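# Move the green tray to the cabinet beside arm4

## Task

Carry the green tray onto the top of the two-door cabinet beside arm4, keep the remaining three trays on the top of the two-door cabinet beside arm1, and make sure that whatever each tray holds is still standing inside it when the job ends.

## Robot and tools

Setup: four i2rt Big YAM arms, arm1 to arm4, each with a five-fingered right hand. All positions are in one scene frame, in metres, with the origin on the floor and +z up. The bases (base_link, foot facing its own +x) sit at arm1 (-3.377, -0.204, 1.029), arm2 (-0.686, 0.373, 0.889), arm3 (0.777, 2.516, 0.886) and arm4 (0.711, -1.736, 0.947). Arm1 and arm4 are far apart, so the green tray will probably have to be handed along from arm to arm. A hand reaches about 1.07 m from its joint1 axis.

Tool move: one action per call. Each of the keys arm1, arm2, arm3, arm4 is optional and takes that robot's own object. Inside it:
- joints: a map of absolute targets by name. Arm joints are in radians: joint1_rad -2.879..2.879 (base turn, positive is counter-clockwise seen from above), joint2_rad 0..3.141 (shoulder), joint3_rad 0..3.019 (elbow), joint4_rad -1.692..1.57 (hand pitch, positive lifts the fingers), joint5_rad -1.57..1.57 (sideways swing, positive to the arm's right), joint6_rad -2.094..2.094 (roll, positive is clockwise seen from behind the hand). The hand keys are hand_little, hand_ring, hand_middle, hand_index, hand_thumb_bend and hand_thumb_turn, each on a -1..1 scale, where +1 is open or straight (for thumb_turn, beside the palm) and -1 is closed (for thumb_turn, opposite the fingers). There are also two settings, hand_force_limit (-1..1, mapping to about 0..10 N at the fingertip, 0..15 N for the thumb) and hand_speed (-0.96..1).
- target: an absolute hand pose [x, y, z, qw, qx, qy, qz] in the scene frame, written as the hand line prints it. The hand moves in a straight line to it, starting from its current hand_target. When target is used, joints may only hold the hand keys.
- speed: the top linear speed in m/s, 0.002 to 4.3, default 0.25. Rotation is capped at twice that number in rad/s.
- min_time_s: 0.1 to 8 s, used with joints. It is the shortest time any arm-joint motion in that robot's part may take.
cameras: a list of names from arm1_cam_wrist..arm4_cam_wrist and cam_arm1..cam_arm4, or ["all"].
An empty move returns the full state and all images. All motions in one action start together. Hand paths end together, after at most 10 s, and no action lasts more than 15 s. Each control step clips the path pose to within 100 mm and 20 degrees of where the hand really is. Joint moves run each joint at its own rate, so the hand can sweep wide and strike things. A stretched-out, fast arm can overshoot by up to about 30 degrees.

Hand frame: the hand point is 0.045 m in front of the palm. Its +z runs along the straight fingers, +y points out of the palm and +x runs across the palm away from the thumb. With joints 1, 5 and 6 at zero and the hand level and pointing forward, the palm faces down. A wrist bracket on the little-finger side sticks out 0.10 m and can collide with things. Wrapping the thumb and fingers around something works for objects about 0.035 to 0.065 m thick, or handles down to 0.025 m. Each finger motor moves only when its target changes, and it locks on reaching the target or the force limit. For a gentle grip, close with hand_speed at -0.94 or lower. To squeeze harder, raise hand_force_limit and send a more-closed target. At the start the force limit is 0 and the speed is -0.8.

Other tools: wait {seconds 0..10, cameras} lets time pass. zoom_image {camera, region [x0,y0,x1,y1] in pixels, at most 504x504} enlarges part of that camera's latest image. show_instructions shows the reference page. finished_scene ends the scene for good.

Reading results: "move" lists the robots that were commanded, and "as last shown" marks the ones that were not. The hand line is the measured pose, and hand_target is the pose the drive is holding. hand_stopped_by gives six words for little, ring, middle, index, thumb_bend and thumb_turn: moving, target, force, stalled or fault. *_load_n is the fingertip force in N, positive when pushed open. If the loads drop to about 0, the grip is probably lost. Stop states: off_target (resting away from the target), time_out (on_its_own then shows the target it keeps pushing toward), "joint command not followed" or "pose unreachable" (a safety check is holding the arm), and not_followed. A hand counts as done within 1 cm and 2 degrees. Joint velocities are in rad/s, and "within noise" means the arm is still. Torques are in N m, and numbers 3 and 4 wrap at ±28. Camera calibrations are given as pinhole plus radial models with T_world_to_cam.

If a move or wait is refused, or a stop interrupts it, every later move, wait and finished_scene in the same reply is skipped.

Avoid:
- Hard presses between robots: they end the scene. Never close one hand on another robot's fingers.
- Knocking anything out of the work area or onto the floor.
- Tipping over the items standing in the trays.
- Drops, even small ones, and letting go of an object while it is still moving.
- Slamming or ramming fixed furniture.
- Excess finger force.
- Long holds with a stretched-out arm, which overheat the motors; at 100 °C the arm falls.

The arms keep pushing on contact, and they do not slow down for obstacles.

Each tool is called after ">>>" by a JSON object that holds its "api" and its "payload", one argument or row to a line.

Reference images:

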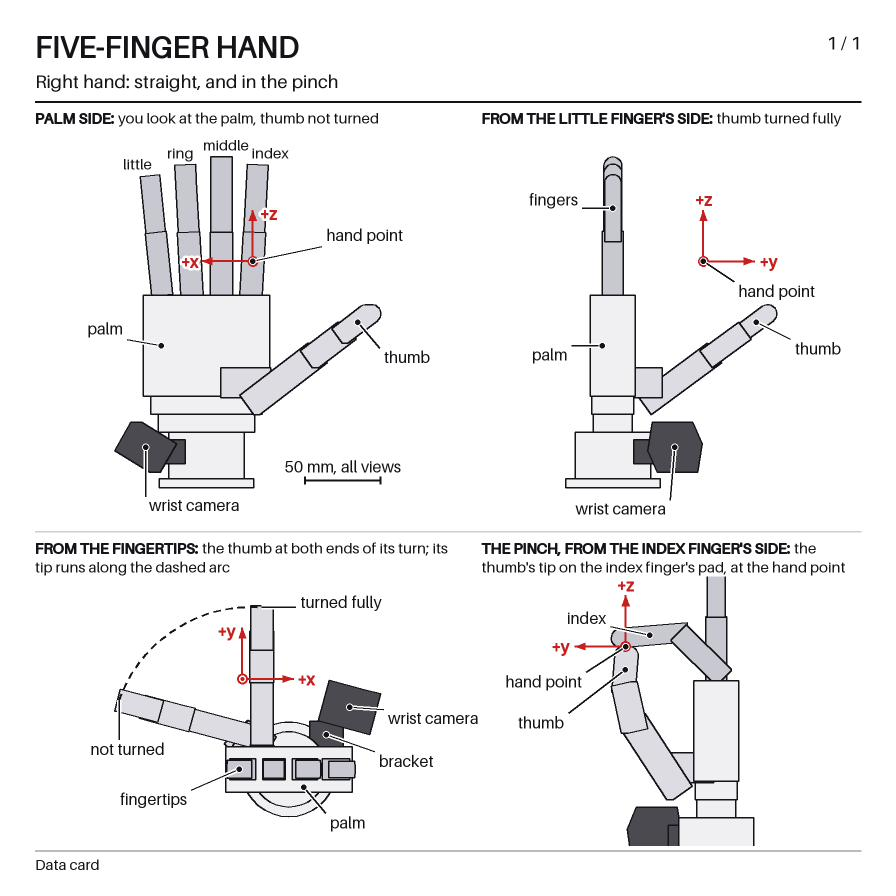

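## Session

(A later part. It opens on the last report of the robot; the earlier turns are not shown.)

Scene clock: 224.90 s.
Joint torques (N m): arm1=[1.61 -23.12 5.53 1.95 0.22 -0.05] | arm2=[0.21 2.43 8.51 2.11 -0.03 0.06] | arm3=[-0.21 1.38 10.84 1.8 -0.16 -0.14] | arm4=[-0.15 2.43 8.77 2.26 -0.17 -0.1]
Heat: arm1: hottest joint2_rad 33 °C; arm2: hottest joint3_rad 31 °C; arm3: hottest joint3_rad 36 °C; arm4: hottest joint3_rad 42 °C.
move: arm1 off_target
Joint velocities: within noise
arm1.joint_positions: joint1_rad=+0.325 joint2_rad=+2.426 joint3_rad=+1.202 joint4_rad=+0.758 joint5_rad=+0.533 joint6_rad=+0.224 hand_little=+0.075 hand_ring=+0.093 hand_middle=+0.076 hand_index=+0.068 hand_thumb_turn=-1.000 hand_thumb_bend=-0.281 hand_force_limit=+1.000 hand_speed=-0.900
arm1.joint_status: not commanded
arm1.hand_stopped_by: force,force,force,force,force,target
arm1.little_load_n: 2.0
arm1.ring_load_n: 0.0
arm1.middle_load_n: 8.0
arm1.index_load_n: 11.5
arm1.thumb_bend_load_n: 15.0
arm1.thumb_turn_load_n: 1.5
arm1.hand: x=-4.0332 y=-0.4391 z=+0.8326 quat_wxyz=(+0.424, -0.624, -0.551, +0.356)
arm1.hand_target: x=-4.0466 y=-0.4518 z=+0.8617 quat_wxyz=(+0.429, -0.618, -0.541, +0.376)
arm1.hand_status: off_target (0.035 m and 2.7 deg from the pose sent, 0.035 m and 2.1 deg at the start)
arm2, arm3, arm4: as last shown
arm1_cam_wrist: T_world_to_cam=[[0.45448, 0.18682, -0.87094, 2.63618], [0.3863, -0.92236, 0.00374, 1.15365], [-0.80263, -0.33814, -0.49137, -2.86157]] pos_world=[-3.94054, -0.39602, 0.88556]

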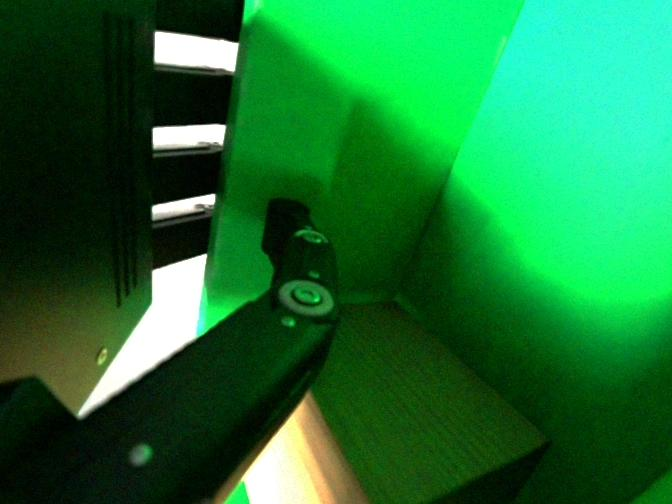

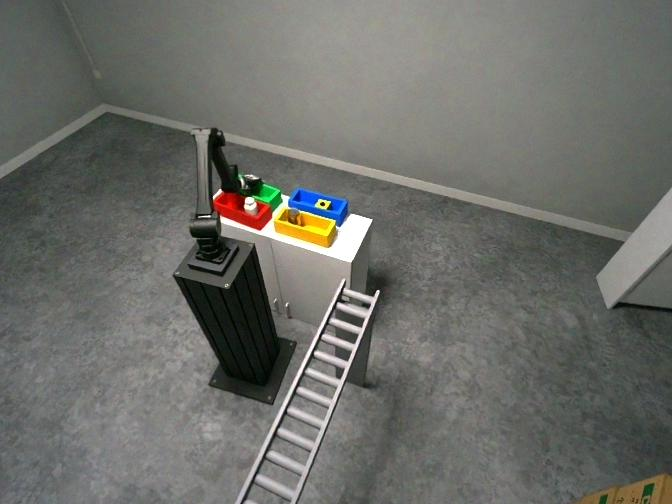

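>>> {"api": "move", "payload": {
  "arm1": {"target": [-4.050, -0.452, 0.885, 0.4287, -0.6180, -0.5415, 0.3756], "speed": 0.04},
  "cameras": ["arm1_cam_wrist", "cam_arm1"]
}}

>>> {"api": "zoom_image", "payload": {
  "camera": "cam_arm1",
  "region": [215, 155, 295, 225]
}}

Scene clock: 226.47 s.
Joint torques (N m): arm1=[1.2 -24.76 5.82 2.51 0.17 0.02] | arm2=[0.32 2.49 8.51 2.09 -0.04 0.06] | arm3=[-0.21 1.38 10.84 1.8 -0.16 -0.14] | arm4=[-0.21 2.61 8.8 2.24 -0.15 -0.07]
Heat: arm1: hottest joint2_rad 33 °C; arm2: hottest joint3_rad 31 °C; arm3: hottest joint3_rad 36 °C; arm4: hottest joint3_rad 42 °C.
move: arm1 off_target
Joint velocities: within noise
arm1.joint_positions: joint1_rad=+0.325 joint2_rad=+2.392 joint3_rad=+1.189 joint4_rad=+0.706 joint5_rad=+0.532 joint6_rad=+0.216 hand_little=+0.075 hand_ring=+0.093 hand_middle=+0.076 hand_index=+0.068 hand_thumb_turn=-1.000 hand_thumb_bend=-0.281 hand_force_limit=+1.000 hand_speed=-0.900
arm1.joint_status: not commanded
arm1.hand_stopped_by: force,force,force,force,force,target
arm1.little_load_n: 2.5
arm1.ring_load_n: 0.0
arm1.middle_load_n: 6.5
arm1.index_load_n: 10.0
arm1.thumb_bend_load_n: 15.5
arm1.thumb_turn_load_n: 2.5
arm1.hand: x=-4.0284 y=-0.4367 z=+0.8393 quat_wxyz=(+0.421, -0.624, -0.562, +0.341)
arm1.hand_target: x=-4.0492 y=-0.4515 z=+0.8843 quat_wxyz=(+0.429, -0.618, -0.542, +0.375)
arm1.hand_status: off_target (0.053 m and 4.7 deg from the pose sent, 0.056 m and 2.7 deg at the start)
arm2, arm3, arm4: as last shown
arm2.index_load_n: -0.5
arm1_cam_wrist: T_world_to_cam=[[0.48018, 0.20634, -0.85255, 2.7359], [0.38991, -0.92085, -0.00326, 1.1751], [-0.78574, -0.33085, -0.52263, -2.75615]] pos_world=[-3.93754, -0.39432, 0.89588]

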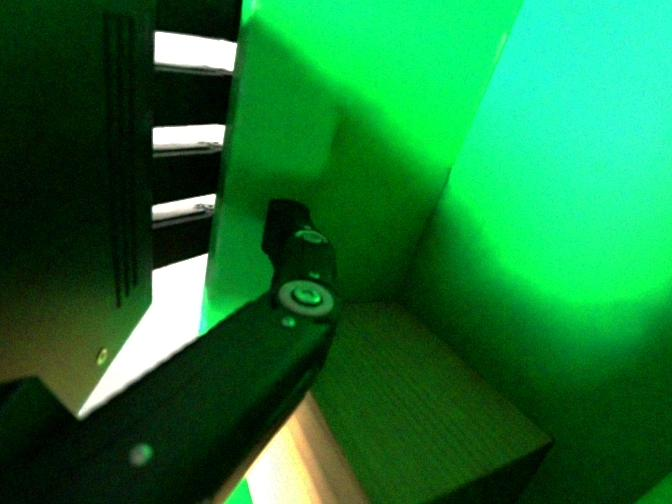

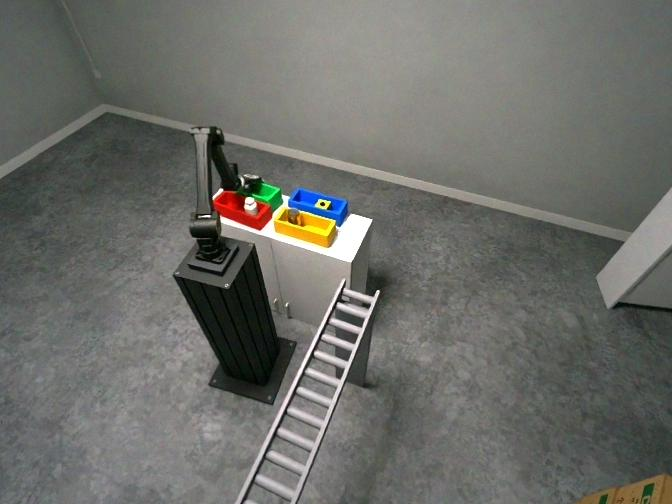

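Scaled by 6.300 from the camera's image (finer frame: 960x720).

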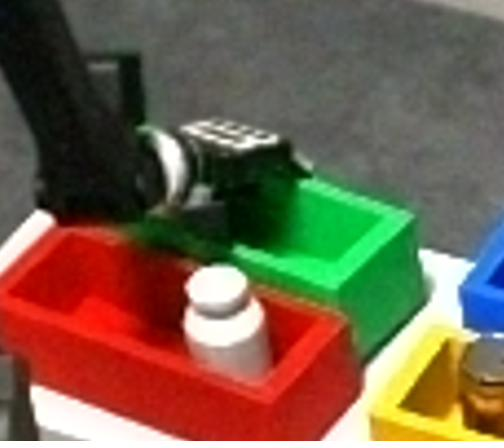

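>>> {"api": "move", "payload": {
  "arm1": {"target": [-4.060, -0.455, 0.910, 0.4329, -0.6144, -0.5370, 0.3823], "speed": 0.05},
  "cameras": ["arm1_cam_wrist", "cam_arm1"]
}}

>>> {"api": "zoom_image", "payload": {
  "camera": "cam_arm1",
  "region": [215, 155, 295, 225]
}}

Scene clock: 228.20 s.
Joint torques (N m): arm1=[0.85 -24.29 6.69 2.59 0.14 0.05] | arm2=[0.21 2.43 8.51 2.1 -0.04 0.06] | arm3=[-0.15 1.38 10.82 1.81 -0.16 -0.14] | arm4=[0.09 2.84 8.79 2.19 -0.17 -0.08]
Heat: arm1: hottest joint2_rad 33 °C; arm2: hottest joint3_rad 31 °C; arm3: hottest joint3_rad 36 °C; arm4: hottest joint3_rad 42 °C.
move: arm1 off_target
Joint velocities: within noise
arm1.joint_positions: joint1_rad=+0.325 joint2_rad=+2.350 joint3_rad=+1.189 joint4_rad=+0.679 joint5_rad=+0.532 joint6_rad=+0.206 hand_little=+0.075 hand_ring=+0.093 hand_middle=+0.076 hand_index=+0.068 hand_thumb_turn=-1.000 hand_thumb_bend=-0.281 hand_force_limit=+1.000 hand_speed=-0.900
arm1.joint_status: not commanded
arm1.hand_stopped_by: force,force,force,force,force,target
arm1.little_load_n: 2.0
arm1.ring_load_n: 0.0
arm1.middle_load_n: 7.0
arm1.index_load_n: 10.0
arm1.thumb_bend_load_n: 15.5
arm1.thumb_turn_load_n: 2.5
arm1.hand: x=-4.0360 y=-0.4396 z=+0.8620 quat_wxyz=(+0.425, -0.620, -0.561, +0.345)
arm1.hand_target: x=-4.0588 y=-0.4543 z=+0.9097 quat_wxyz=(+0.433, -0.615, -0.537, +0.382)
arm1.hand_status: off_target (0.056 m and 5.2 deg from the pose sent, 0.079 m and 5.8 deg at the start)
arm2, arm3, arm4: as last shown
arm2.index_load_n: 0.0
arm1_cam_wrist: T_world_to_cam=[[0.46841, 0.21074, -0.85801, 2.7187], [0.39369, -0.91918, -0.01084, 1.19789], [-0.79095, -0.33271, -0.51352, -2.78093]] pos_world=[-3.94464, -0.39711, 0.91757]

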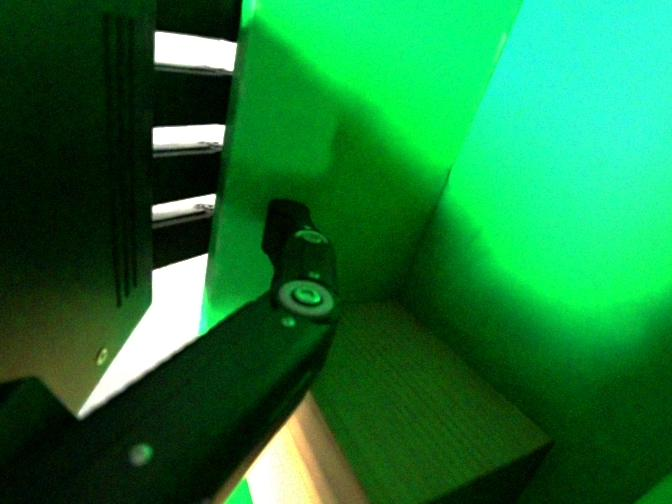

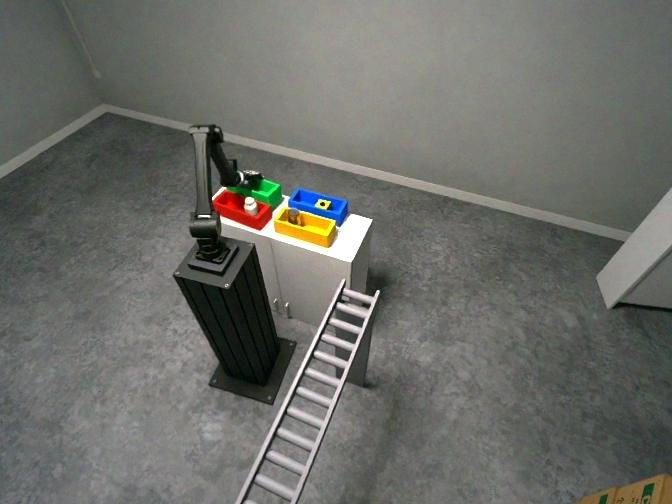

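Scaled by 6.300 from the camera's image (finer frame: 960x720).

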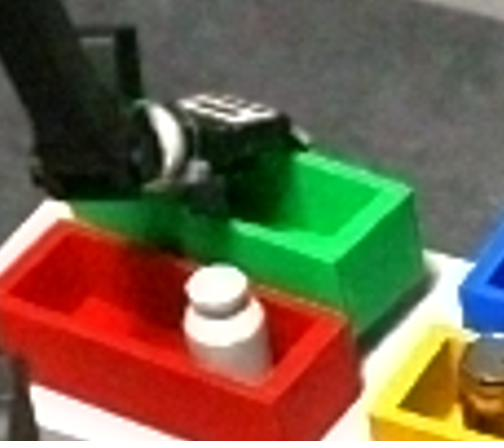

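>>> {"api": "move", "payload": {
  "arm1": {"target": [-4.040, -0.455, 1.03, 0.4228, -0.6283, -0.5207, 0.3935], "speed": 0.1},
  "cameras": ["arm1_cam_wrist", "cam_arm1"]
}}

>>> {"api": "zoom_image", "payload": {
  "camera": "cam_arm1",
  "region": [200, 130, 310, 225]
}}

Scene clock: 231.00 s.
Joint torques (N m): arm1=[1.85 -22.3 8.27 2.73 0.41 0.26] | arm2=[0.26 2.43 8.53 2.09 -0.03 0.06] | arm3=[-0.21 1.38 10.82 1.8 -0.17 -0.15] | arm4=[-0.03 2.37 8.81 2.25 -0.15 -0.07]
Heat: arm1: hottest joint2_rad 33 °C; arm2: hottest joint3_rad 31 °C; arm3: hottest joint3_rad 36 °C; arm4: hottest joint3_rad 42 °C.
move: arm1 off_target
Joint velocities: within noise
arm1.joint_positions: joint1_rad=+0.326 joint2_rad=+2.047 joint3_rad=+1.088 joint4_rad=+0.480 joint5_rad=+0.535 joint6_rad=+0.244 hand_little=+0.075 hand_ring=+0.093 hand_middle=+0.076 hand_index=+0.068 hand_thumb_turn=-1.000 hand_thumb_bend=-0.281 hand_force_limit=+1.000 hand_speed=-0.900
arm1.joint_status: not commanded
arm1.hand_stopped_by: force,force,force,force,force,target
arm1.little_load_n: 2.0
arm1.ring_load_n: 0.0
arm1.middle_load_n: 6.0
arm1.index_load_n: 9.0
arm1.thumb_bend_load_n: 15.0
arm1.thumb_turn_load_n: 2.5
arm1.hand: x=-4.0254 y=-0.4363 z=+0.9850 quat_wxyz=(+0.420, -0.631, -0.549, +0.354)
arm1.hand_target: x=-4.0389 y=-0.4544 z=+1.0298 quat_wxyz=(+0.422, -0.628, -0.521, +0.394)
arm1.hand_status: off_target (0.051 m and 5.6 deg from the pose sent, 0.169 m and 7.3 deg at the start)
arm2.joint_positions: joint1_rad=-0.115 joint2_rad=+0.632 joint3_rad=+1.457 joint4_rad=-1.336 joint5_rad=-0.006 joint6_rad=-1.089 hand_little=+1.000 hand_ring=+1.000 hand_middle=+1.000 hand_index=+1.000 hand_thumb_turn=+1.000 hand_thumb_bend=+1.000 hand_force_limit=+0.000 hand_speed=-0.800
arm2.joint_status: not commanded
arm2.hand_stopped_by: target,target,target,target,target,target
arm2.little_load_n: 0.0
arm2.ring_load_n: 0.0
arm2.middle_load_n: 0.0
arm2.index_load_n: 0.0
arm2.thumb_bend_load_n: 0.0
arm2.thumb_turn_load_n: 0.0
arm2.hand: x=-0.9011 y=+0.4269 z=+1.4009 quat_wxyz=(+0.497, -0.231, -0.829, +0.109)
arm2.hand_target: x=-0.8995 y=+0.4269 z=+1.4096 quat_wxyz=(+0.506, -0.230, -0.824, +0.111)
arm2.hand_status: not commanded
arm3.joint_positions: joint1_rad=-0.251 joint2_rad=+0.638 joint3_rad=+1.377 joint4_rad=-1.217 joint5_rad=-0.253 joint6_rad=-1.341 hand_little=+1.000 hand_ring=+1.000 hand_middle=+1.000 hand_index=+1.000 hand_thumb_turn=+1.000 hand_thumb_bend=+1.000 hand_force_limit=+0.000 hand_speed=-0.800
arm3.joint_status: not commanded
arm3.hand_stopped_by: target,target,target,target,target,target
arm3.little_load_n: 0.0
arm3.ring_load_n: 0.0
arm3.middle_load_n: 0.0
arm3.index_load_n: 0.0
arm3.thumb_bend_load_n: 0.0
arm3.thumb_turn_load_n: 0.0
arm3.hand: x=+1.0338 y=+2.5864 z=+1.3871 quat_wxyz=(-0.229, +0.848, +0.082, +0.471)
arm3.hand_target: x=+1.0328 y=+2.5862 z=+1.3993 quat_wxyz=(-0.231, +0.841, +0.083, +0.483)
arm3.hand_status: not commanded
arm4.joint_positions: joint1_rad=+0.305 joint2_rad=+0.619 joint3_rad=+1.418 joint4_rad=-1.163 joint5_rad=-0.192 joint6_rad=-1.236 hand_little=+1.000 hand_ring=+1.000 hand_middle=+1.000 hand_index=+1.000 hand_thumb_turn=+1.000 hand_thumb_bend=+1.000 hand_force_limit=+0.000 hand_speed=-0.800
arm4.joint_status: not commanded
arm4.hand_stopped_by: target,target,target,target,target,target
arm4.little_load_n: 0.0
arm4.ring_load_n: 0.0
arm4.middle_load_n: 0.0
arm4.index_load_n: 0.0
arm4.thumb_bend_load_n: 0.0
arm4.thumb_turn_load_n: 0.0
arm4.hand: x=+0.9621 y=-1.7985 z=+1.4826 quat_wxyz=(-0.127, +0.805, -0.160, +0.557)
arm4.hand_target: x=+0.9600 y=-1.7983 z=+1.4922 quat_wxyz=(-0.128, +0.800, -0.158, +0.565)
arm4.hand_status: not commanded
arm1_cam_wrist: T_world_to_cam=[[0.46459, 0.17362, -0.86834, 2.79711], [0.37812, -0.92559, 0.01723, 1.10505], [-0.80074, -0.33635, -0.49567, -2.76682]] pos_world=[-3.93284, -0.39342, 1.03837]

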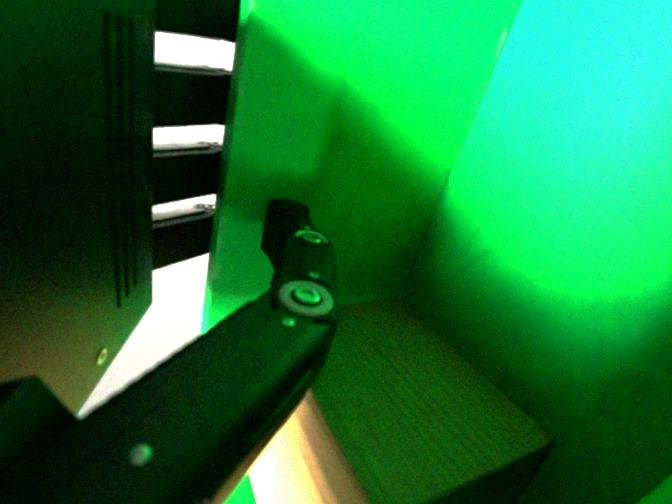

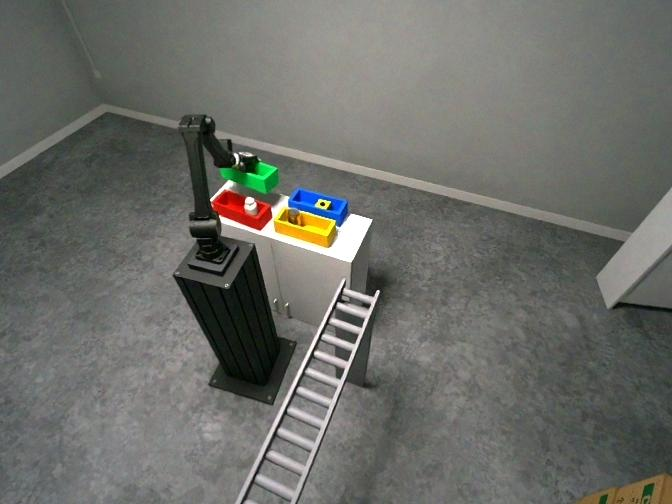

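Scaled by 4.582 from the camera's image (finer frame: 960x720).

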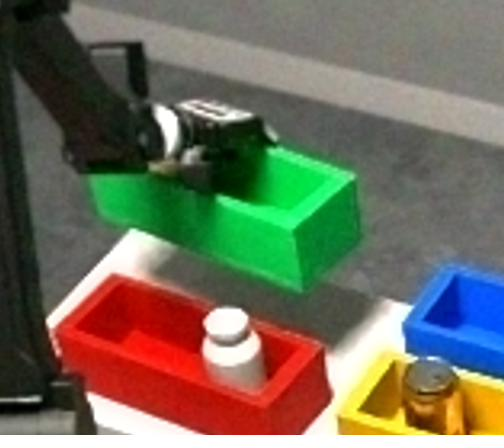

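>>> {"api": "move", "payload": {
  "arm1": {"target": [-4.02, -0.445, 1.08, 0.4228, -0.6283, -0.5207, 0.3935], "speed": 0.1},
  "cameras": ["arm1_cam_wrist", "cam_arm1"]
}}

Scene clock: 236.43 s.
Joint torques (N m): arm1=[1.85 -20.72 9.05 2.59 0.39 0.26] | arm2=[0.32 2.49 8.5 2.09 -0.03 0.06] | arm3=[-0.21 1.44 10.81 1.8 -0.17 -0.14] | arm4=[-0.21 2.67 8.8 2.21 -0.15 -0.09]
Heat: arm1: hottest joint2_rad 33 °C; arm2: hottest joint3_rad 31 °C; arm3: hottest joint3_rad 36 °C; arm4: hottest joint3_rad 42 °C.
move: arm1 off_target
Joint velocities: within noise
arm1.joint_positions: joint1_rad=+0.326 joint2_rad=+1.900 joint3_rad=+1.030 joint4_rad=+0.392 joint5_rad=+0.535 joint6_rad=+0.245 hand_little=+0.075 hand_ring=+0.093 hand_middle=+0.076 hand_index=+0.068 hand_thumb_turn=-1.000 hand_thumb_bend=-0.281 hand_force_limit=+1.000 hand_speed=-0.900
arm1.joint_status: not commanded
arm1.hand_stopped_by: force,force,force,force,force,target
arm1.little_load_n: 2.0
arm1.ring_load_n: 0.0
arm1.middle_load_n: 6.0
arm1.index_load_n: 9.5
arm1.thumb_bend_load_n: 15.0
arm1.thumb_turn_load_n: 2.5
arm1.hand: x=-4.0073 y=-0.4279 z=+1.0373 quat_wxyz=(+0.420, -0.631, -0.548, +0.355)
arm1.hand_target: x=-4.0190 y=-0.4444 z=+1.0799 quat_wxyz=(+0.422, -0.629, -0.521, +0.394)
arm1.hand_status: off_target (0.048 m and 5.4 deg from the pose sent, 0.096 m and 5.6 deg at the start)
arm2, arm3, arm4: as last shown
arm1_cam_wrist: T_world_to_cam=[[0.46303, 0.17142, -0.86961, 2.82678], [0.37761, -0.92578, 0.01856, 1.1015], [-0.80189, -0.33696, -0.49339, -2.73086]] pos_world=[-3.91464, -0.38503, 1.09037]

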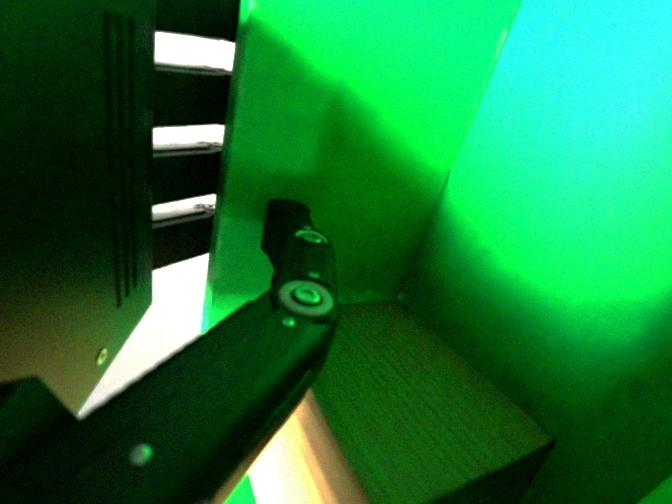

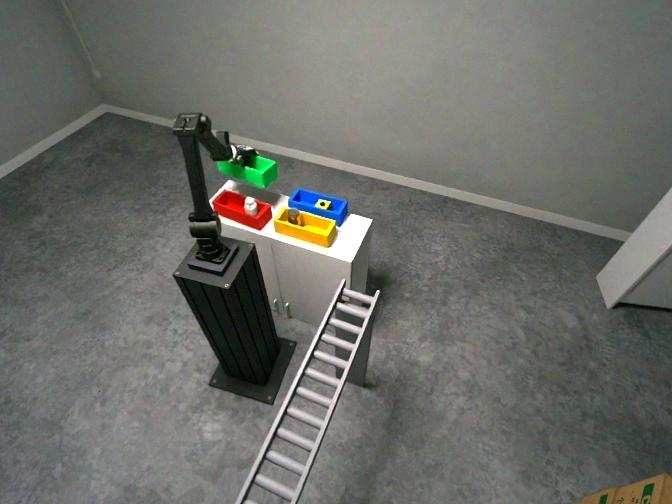

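>>> {"api": "move", "payload": {
  "arm1": {"joints": {"joint1_rad": -1.25}, "min_time_s": 6},
  "cameras": ["arm1_cam_wrist", "cam_arm1"]
}}

Scene clock: 243.50 s.
Joint torques (N m): arm1=[0.5 -20.78 9.09 2.61 0.31 0.25] | arm2=[0.26 2.49 8.51 2.1 -0.03 0.06] | arm3=[-0.15 1.44 10.82 1.8 -0.17 -0.14] | arm4=[-0.15 2.32 8.8 2.21 -0.16 -0.07]
Heat: arm1: hottest joint2_rad 33 °C; arm2: hottest joint3_rad 31 °C; arm3: hottest joint3_rad 36 °C; arm4: hottest joint3_rad 42 °C.
move: arm1 done
Joint velocities: within noise
arm1.joint_positions: joint1_rad=-1.249 joint2_rad=+1.900 joint3_rad=+1.030 joint4_rad=+0.392 joint5_rad=+0.538 joint6_rad=+0.247 hand_little=+0.075 hand_ring=+0.093 hand_middle=+0.076 hand_index=+0.068 hand_thumb_turn=-1.000 hand_thumb_bend=-0.281 hand_force_limit=+1.000 hand_speed=-0.900
arm1.joint_status: all done
arm1.hand_stopped_by: force,force,force,force,force,target
arm1.little_load_n: 2.0
arm1.ring_load_n: 0.0
arm1.middle_load_n: 6.0
arm1.index_load_n: 9.0
arm1.thumb_bend_load_n: 15.0
arm1.thumb_turn_load_n: 2.5
arm1.hand: x=-3.5984 y=+0.4274 z=+1.0378 quat_wxyz=(+0.548, -0.833, +0.062, -0.048)
arm1.hand_target: x=-3.6056 y=+0.4425 z=+1.0802 quat_wxyz=(+0.577, -0.812, +0.084, -0.026)
arm1.hand_status: not commanded
arm2, arm3, arm4: as last shown
arm4.thumb_turn_load_n: -0.5
arm1_cam_wrist: T_world_to_cam=[[0.16853, -0.46284, -0.87027, 1.70336], [-0.92865, -0.37055, 0.01723, -3.1974], [-0.33046, 0.80527, -0.49227, -0.90748]] pos_world=[-3.55623, 0.33434, 1.09077]

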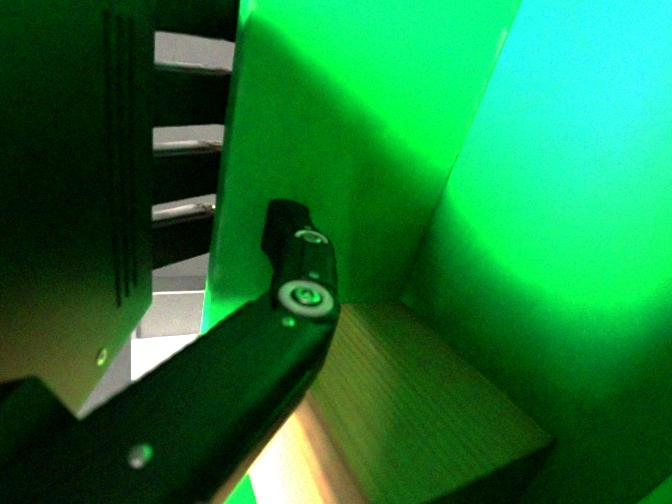

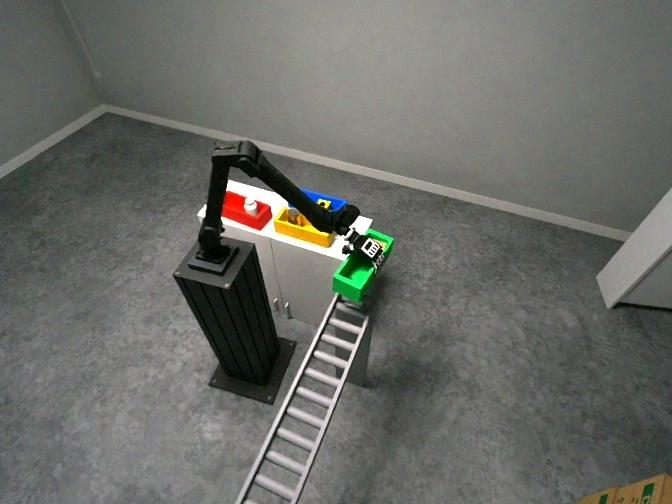

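>>> {"api": "zoom_image", "payload": {
  "camera": "cam_arm1",
  "region": [260, 200, 440, 335]
}}

Scaled by 2.800 from the camera's image (finer frame: 960x720).

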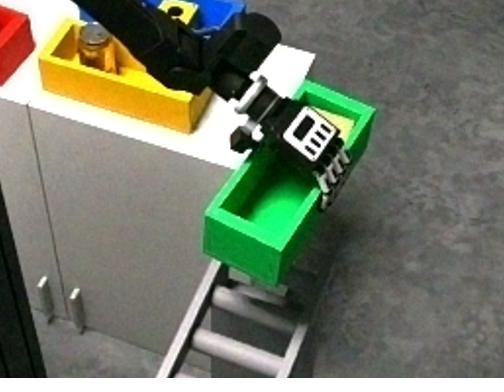

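>>> {"api": "move", "payload": {
  "arm1": {"target": [-3.446, 0.432, 1.05, 0.5761, -0.8152, 0.0428, 0.0415], "speed": 0.08},
  "cameras": ["arm1_cam_wrist", "cam_arm1"]
}}

>>> {"api": "zoom_image", "payload": {
  "camera": "cam_arm1",
  "region": [260, 200, 440, 335]
}}

Scene clock: 249.80 s.
Joint torques (N m): arm1=[0.32 -19.25 7.73 3.84 -0.18 0.15] | arm2=[0.21 2.55 8.51 2.07 -0.03 0.06] | arm3=[-0.21 1.44 10.85 1.81 -0.17 -0.15] | arm4=[-0.32 2.96 8.79 2.28 -0.15 -0.1]
Heat: arm1: hottest joint3_rad 33 °C; arm2: hottest joint3_rad 31 °C; arm3: hottest joint3_rad 36 °C; arm4: hottest joint3_rad 42 °C.
move: arm1 off_target
Joint velocities: within noise
arm1.joint_positions: joint1_rad=-1.613 joint2_rad=+1.877 joint3_rad=+0.846 joint4_rad=+0.592 joint5_rad=+0.041 joint6_rad=+0.123 hand_little=+0.075 hand_ring=+0.093 hand_middle=+0.076 hand_index=+0.068 hand_thumb_turn=-1.000 hand_thumb_bend=-0.281 hand_force_limit=+1.000 hand_speed=-0.900
arm1.joint_status: not commanded
arm1.hand_stopped_by: force,force,force,force,force,target
arm1.little_load_n: 2.5
arm1.ring_load_n: 0.0
arm1.middle_load_n: 6.0
arm1.index_load_n: 9.5
arm1.thumb_bend_load_n: 14.5
arm1.thumb_turn_load_n: 2.5
arm1.hand: x=-3.4473 y=+0.4103 z=+1.0073 quat_wxyz=(+0.535, -0.843, +0.035, +0.033)
arm1.hand_target: x=-3.4458 y=+0.4306 z=+1.0499 quat_wxyz=(+0.576, -0.815, +0.042, +0.041)
arm1.hand_status: off_target (0.048 m and 5.8 deg from the pose sent, 0.153 m and 11.2 deg at the start)
arm2, arm3, arm4: as last shown
arm2.ring_load_n: -0.5
arm4.thumb_turn_load_n: 0.0
arm1_cam_wrist: T_world_to_cam=[[0.13697, -0.46468, -0.87482, 1.54003], [-0.8627, -0.48997, 0.12519, -2.89527], [-0.48681, 0.73756, -0.468, -1.3945]] pos_world=[-3.38756, 0.32554, 1.05708]

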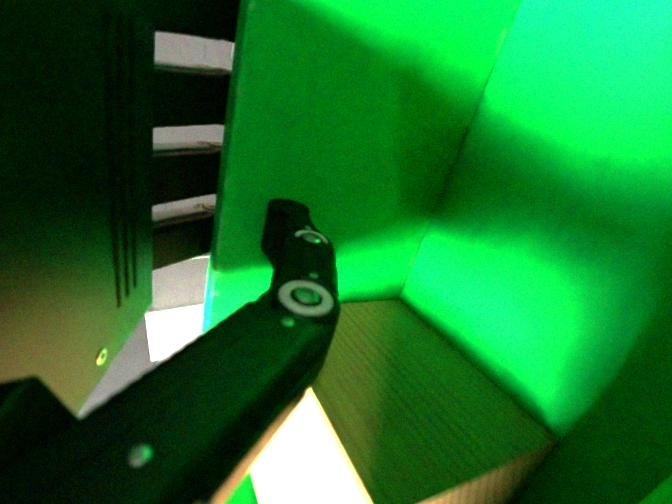

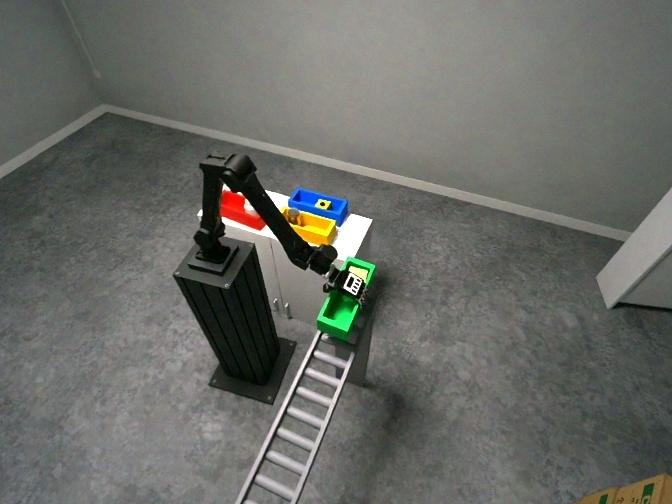

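Scaled by 2.800 from the camera's image (finer frame: 960x720).

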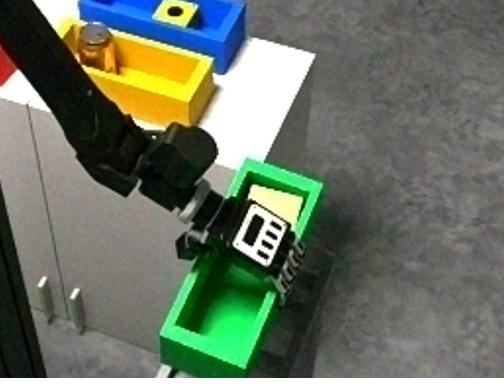

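>>> {"api": "move", "payload": {
  "arm1": {"target": [-3.446, 0.432, 0.97, 0.58696, -0.80815, 0.03739, 0.03127], "speed": 0.08},
  "cameras": ["arm1_cam_wrist", "cam_arm1", "cam_arm2"]
}}

>>> {"api": "zoom_image", "payload": {
  "camera": "cam_arm1",
  "region": [290, 230, 400, 350]
}}

Scene clock: 254.33 s.
Joint torques (N m): arm1=[0.67 -18.2 6.49 3.88 0.06 0.12] | arm2=[0.26 2.43 8.51 2.09 -0.03 0.06] | arm3=[-0.21 1.44 10.84 1.8 -0.16 -0.14] | arm4=[-0.21 2.61 8.79 2.28 -0.16 -0.08]
Heat: arm1: hottest joint2_rad 32 °C; arm2: hottest joint3_rad 31 °C; arm3: hottest joint3_rad 36 °C; arm4: hottest joint3_rad 42 °C.
move: arm1 off_target
Joint velocities: within noise
arm1.joint_positions: joint1_rad=-1.613 joint2_rad=+2.082 joint3_rad=+0.839 joint4_rad=+0.841 joint5_rad=+0.054 joint6_rad=+0.105 hand_little=+0.075 hand_ring=+0.093 hand_middle=+0.076 hand_index=+0.068 hand_thumb_turn=-1.000 hand_thumb_bend=-0.281 hand_force_limit=+1.000 hand_speed=-0.900
arm1.joint_status: not commanded
arm1.hand_stopped_by: force,force,force,force,force,target
arm1.little_load_n: 2.5
arm1.ring_load_n: 0.0
arm1.middle_load_n: 6.0
arm1.index_load_n: 9.0
arm1.thumb_bend_load_n: 14.5
arm1.thumb_turn_load_n: 2.0
arm1.hand: x=-3.4435 y=+0.4090 z=+0.9375 quat_wxyz=(+0.551, -0.833, +0.031, +0.024)
arm1.hand_target: x=-3.4458 y=+0.4307 z=+0.9704 quat_wxyz=(+0.587, -0.808, +0.037, +0.031)
arm1.hand_status: off_target (0.040 m and 5.1 deg from the pose sent, 0.043 m and 7.2 deg at the start)
arm2, arm3, arm4: as last shown
arm2.ring_load_n: 0.0
arm1_cam_wrist: T_world_to_cam=[[0.15188, -0.43193, -0.88903, 1.52902], [-0.86731, -0.48962, 0.08971, -2.86665], [-0.47403, 0.75744, -0.44898, -1.40615]] pos_world=[-3.38506, 0.32194, 0.98516]

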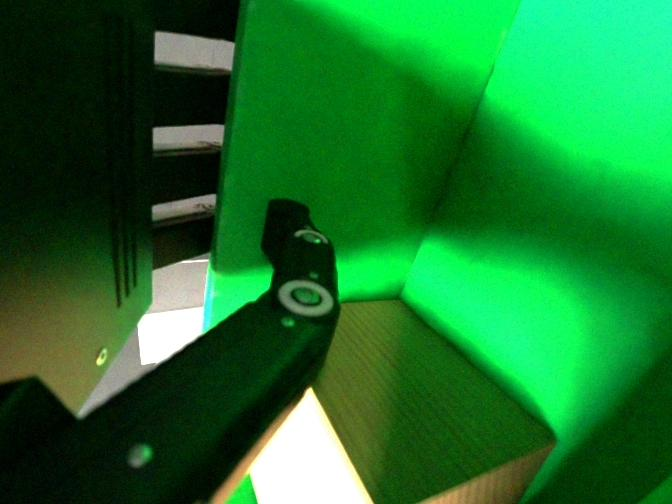

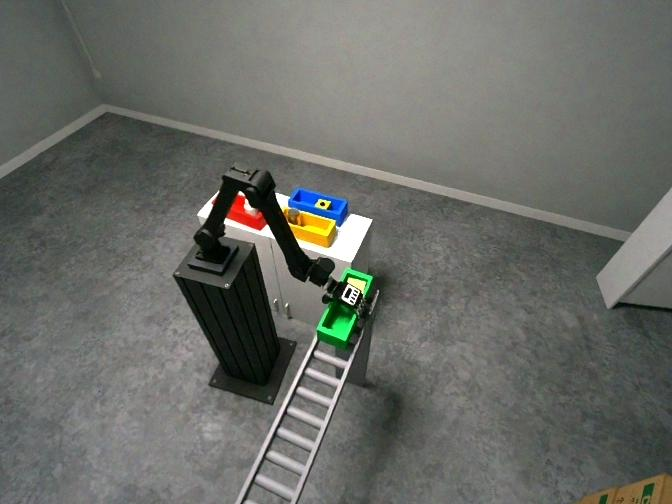

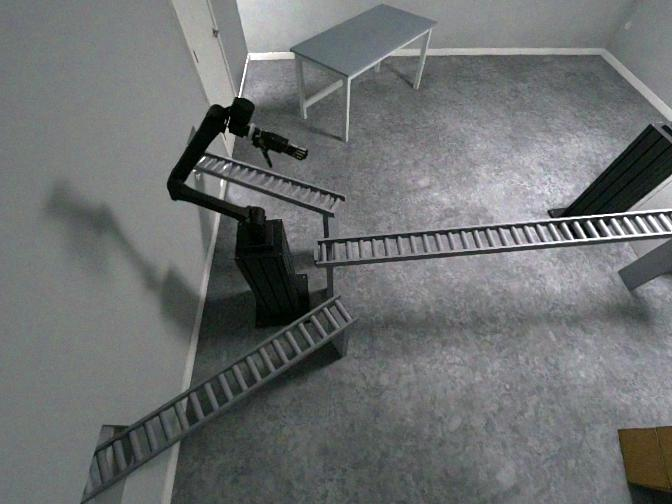

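Scaled by 4.200 from the camera's image (finer frame: 960x720).

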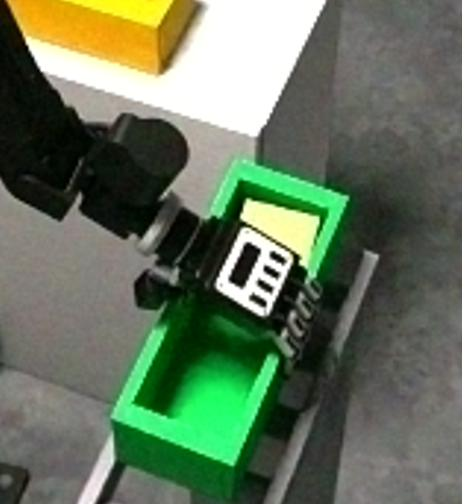

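>>> {"api": "move", "payload": {
  "arm1": {"target": [-3.445, 0.438, 0.935, 0.58663, -0.80854, 0.02893, 0.03741], "speed": 0.06},
  "cameras": ["arm1_cam_wrist", "cam_arm1"]
}}

>>> {"api": "zoom_image", "payload": {
  "camera": "cam_arm1",
  "region": [290, 230, 400, 360]
}}

Scene clock: 257.70 s.
Joint torques (N m): arm1=[-0.15 -16.44 7.35 3.41 -0.21 0.09] | arm2=[0.26 2.49 8.51 2.07 -0.04 0.06] | arm3=[-0.21 1.44 10.82 1.8 -0.17 -0.14] | arm4=[-0.09 2.67 8.81 2.22 -0.18 -0.07]
Heat: arm1: hottest joint2_rad 32 °C; arm2: hottest joint3_rad 31 °C; arm3: hottest joint3_rad 36 °C; arm4: hottest joint3_rad 42 °C.
move: arm1 off_target
Joint velocities: within noise
arm1.joint_positions: joint1_rad=-1.613 joint2_rad=+2.162 joint3_rad=+0.861 joint4_rad=+0.920 joint5_rad=+0.032 joint6_rad=+0.099 hand_little=+0.075 hand_ring=+0.093 hand_middle=+0.076 hand_index=+0.068 hand_thumb_turn=-1.000 hand_thumb_bend=-0.281 hand_force_limit=+1.000 hand_speed=-0.900
arm1.joint_status: not commanded
arm1.hand_stopped_by: force,force,force,force,force,target
arm1.little_load_n: 2.0
arm1.ring_load_n: 0.0
arm1.middle_load_n: 6.0
arm1.index_load_n: 9.5
arm1.thumb_bend_load_n: 13.0
arm1.thumb_turn_load_n: 2.0
arm1.hand: x=-3.4475 y=+0.4130 z=+0.9152 quat_wxyz=(+0.560, -0.828, +0.023, +0.032)
arm1.hand_target: x=-3.4446 y=+0.4365 z=+0.9357 quat_wxyz=(+0.586, -0.809, +0.029, +0.037)
arm1.hand_status: off_target (0.032 m and 3.9 deg from the pose sent, 0.029 m and 5.2 deg at the start)
arm2, arm3, arm4: as last shown
arm1_cam_wrist: T_world_to_cam=[[0.15723, -0.41022, -0.89833, 1.52961], [-0.85577, -0.5106, 0.08338, -2.81188], [-0.49289, 0.75565, -0.43133, -1.50161]] pos_world=[-3.38695, 0.32645, 0.96085]

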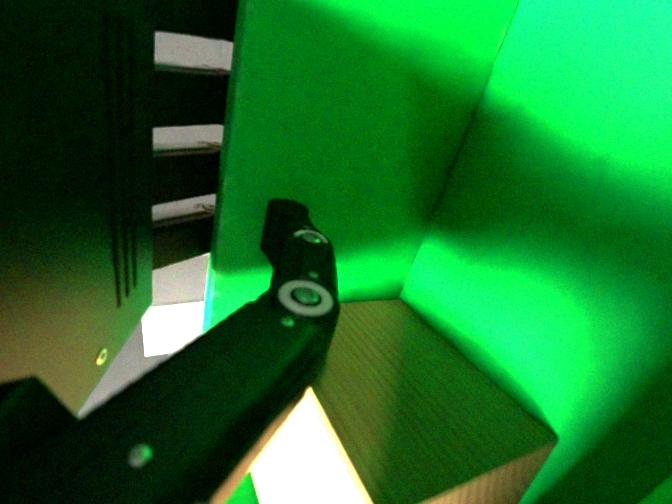

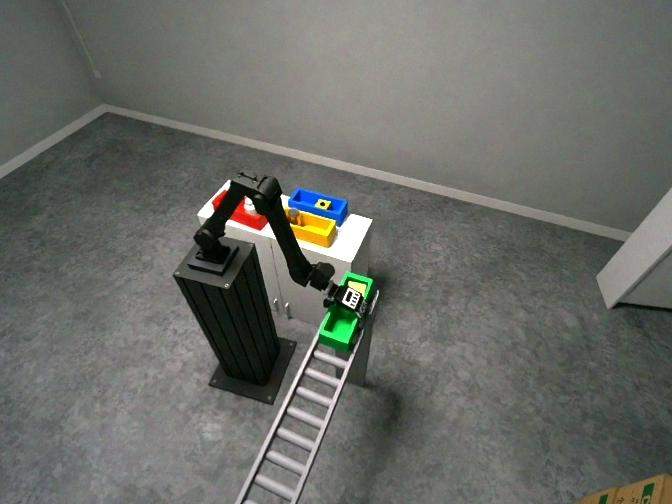

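Scaled by 3.877 from the camera's image (finer frame: 960x720).

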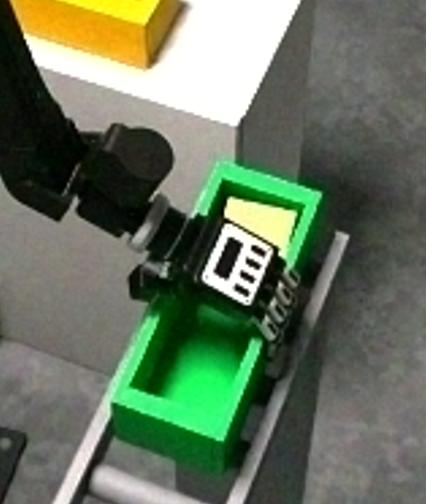

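>>> {"api": "zoom_image", "payload": {
  "camera": "cam_arm1",
  "region": [305, 310, 365, 370]
}}

>>> {"api": "zoom_image", "payload": {
  "camera": "cam_arm1",
  "region": [330, 265, 390, 325]
}}

Scaled by 8.400 from the camera's image (finer frame: 960x720).

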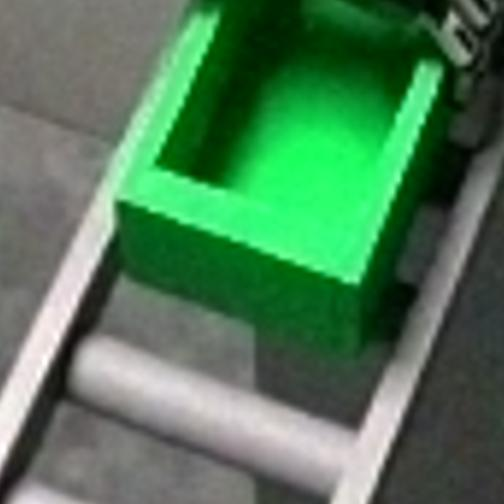

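Scaled by 8.400 from the camera's image (finer frame: 960x720).

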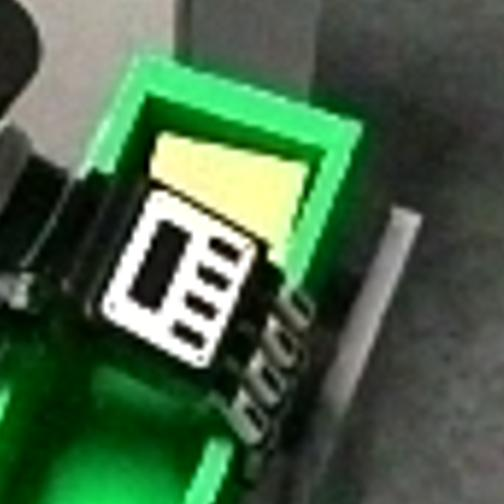

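>>> {"api": "move", "payload": {
  "arm1": {"target": [-3.445, 0.436, 0.915, 0.58696, -0.80815, 0.0325, 0.03627], "speed": 0.05},
  "cameras": ["cam_arm1"]
}}

>>> {"api": "zoom_image", "payload": {
  "camera": "cam_arm1",
  "region": [305, 310, 365, 370]
}}

Scene clock: 263.10 s.
Joint torques (N m): arm1=[-0.15 -14.68 6.58 2.69 0.11 0.14] | arm2=[0.21 2.49 8.51 2.09 -0.03 0.06] | arm3=[-0.21 1.44 10.84 1.8 -0.17 -0.15] | arm4=[-0.09 2.61 8.84 2.24 -0.16 -0.07]
Heat: arm1: hottest joint2_rad 32 °C; arm2: hottest joint3_rad 32 °C; arm3: hottest joint3_rad 36 °C; arm4: hottest joint3_rad 42 °C.
move: arm1 off_target
Joint velocities: within noise
arm1.joint_positions: joint1_rad=-1.613 joint2_rad=+2.197 joint3_rad=+0.879 joint4_rad=+0.982 joint5_rad=+0.032 joint6_rad=+0.101 hand_little=+0.075 hand_ring=+0.093 hand_middle=+0.075 hand_index=+0.068 hand_thumb_turn=-1.000 hand_thumb_bend=-0.281 hand_force_limit=+1.000 hand_speed=-0.900
arm1.joint_status: not commanded
arm1.hand_stopped_by: force,force,force,force,force,target
arm1.little_load_n: 1.5
arm1.ring_load_n: 0.0
arm1.middle_load_n: 1.0
arm1.index_load_n: 4.0
arm1.thumb_bend_load_n: 15.5
arm1.thumb_turn_load_n: 1.0
arm1.hand: x=-3.4482 y=+0.4229 z=+0.9144 quat_wxyz=(+0.578, -0.815, +0.024, +0.035)
arm1.hand_target: x=-3.4448 y=+0.4355 z=+0.9152 quat_wxyz=(+0.587, -0.808, +0.032, +0.036)
arm1.hand_status: off_target (0.013 m and 1.7 deg from the pose sent, 0.023 m and 4.0 deg at the start)
arm2, arm3, arm4: as last shown
arm2.index_load_n: -0.5

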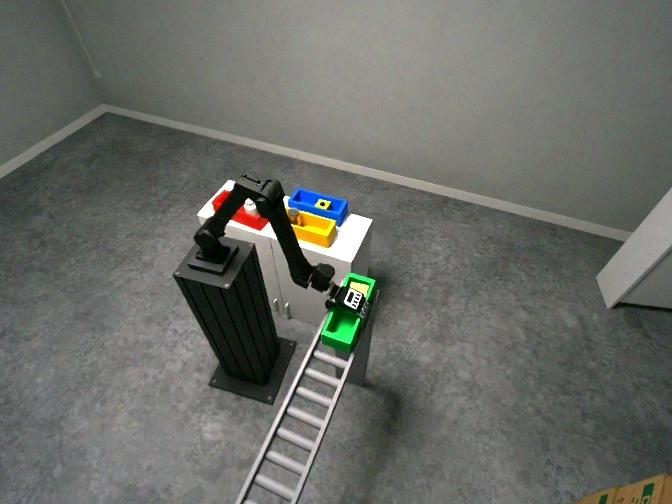

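Scaled by 8.400 from the camera's image (finer frame: 960x720).

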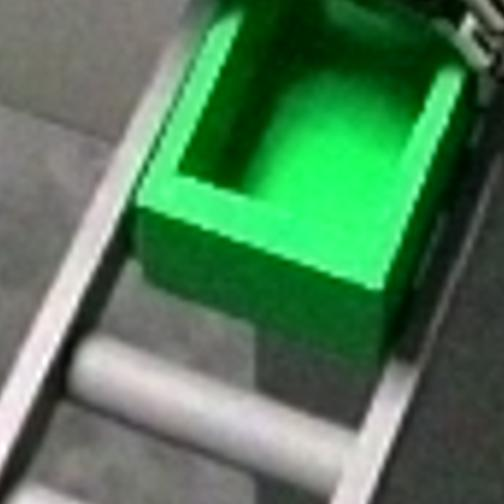

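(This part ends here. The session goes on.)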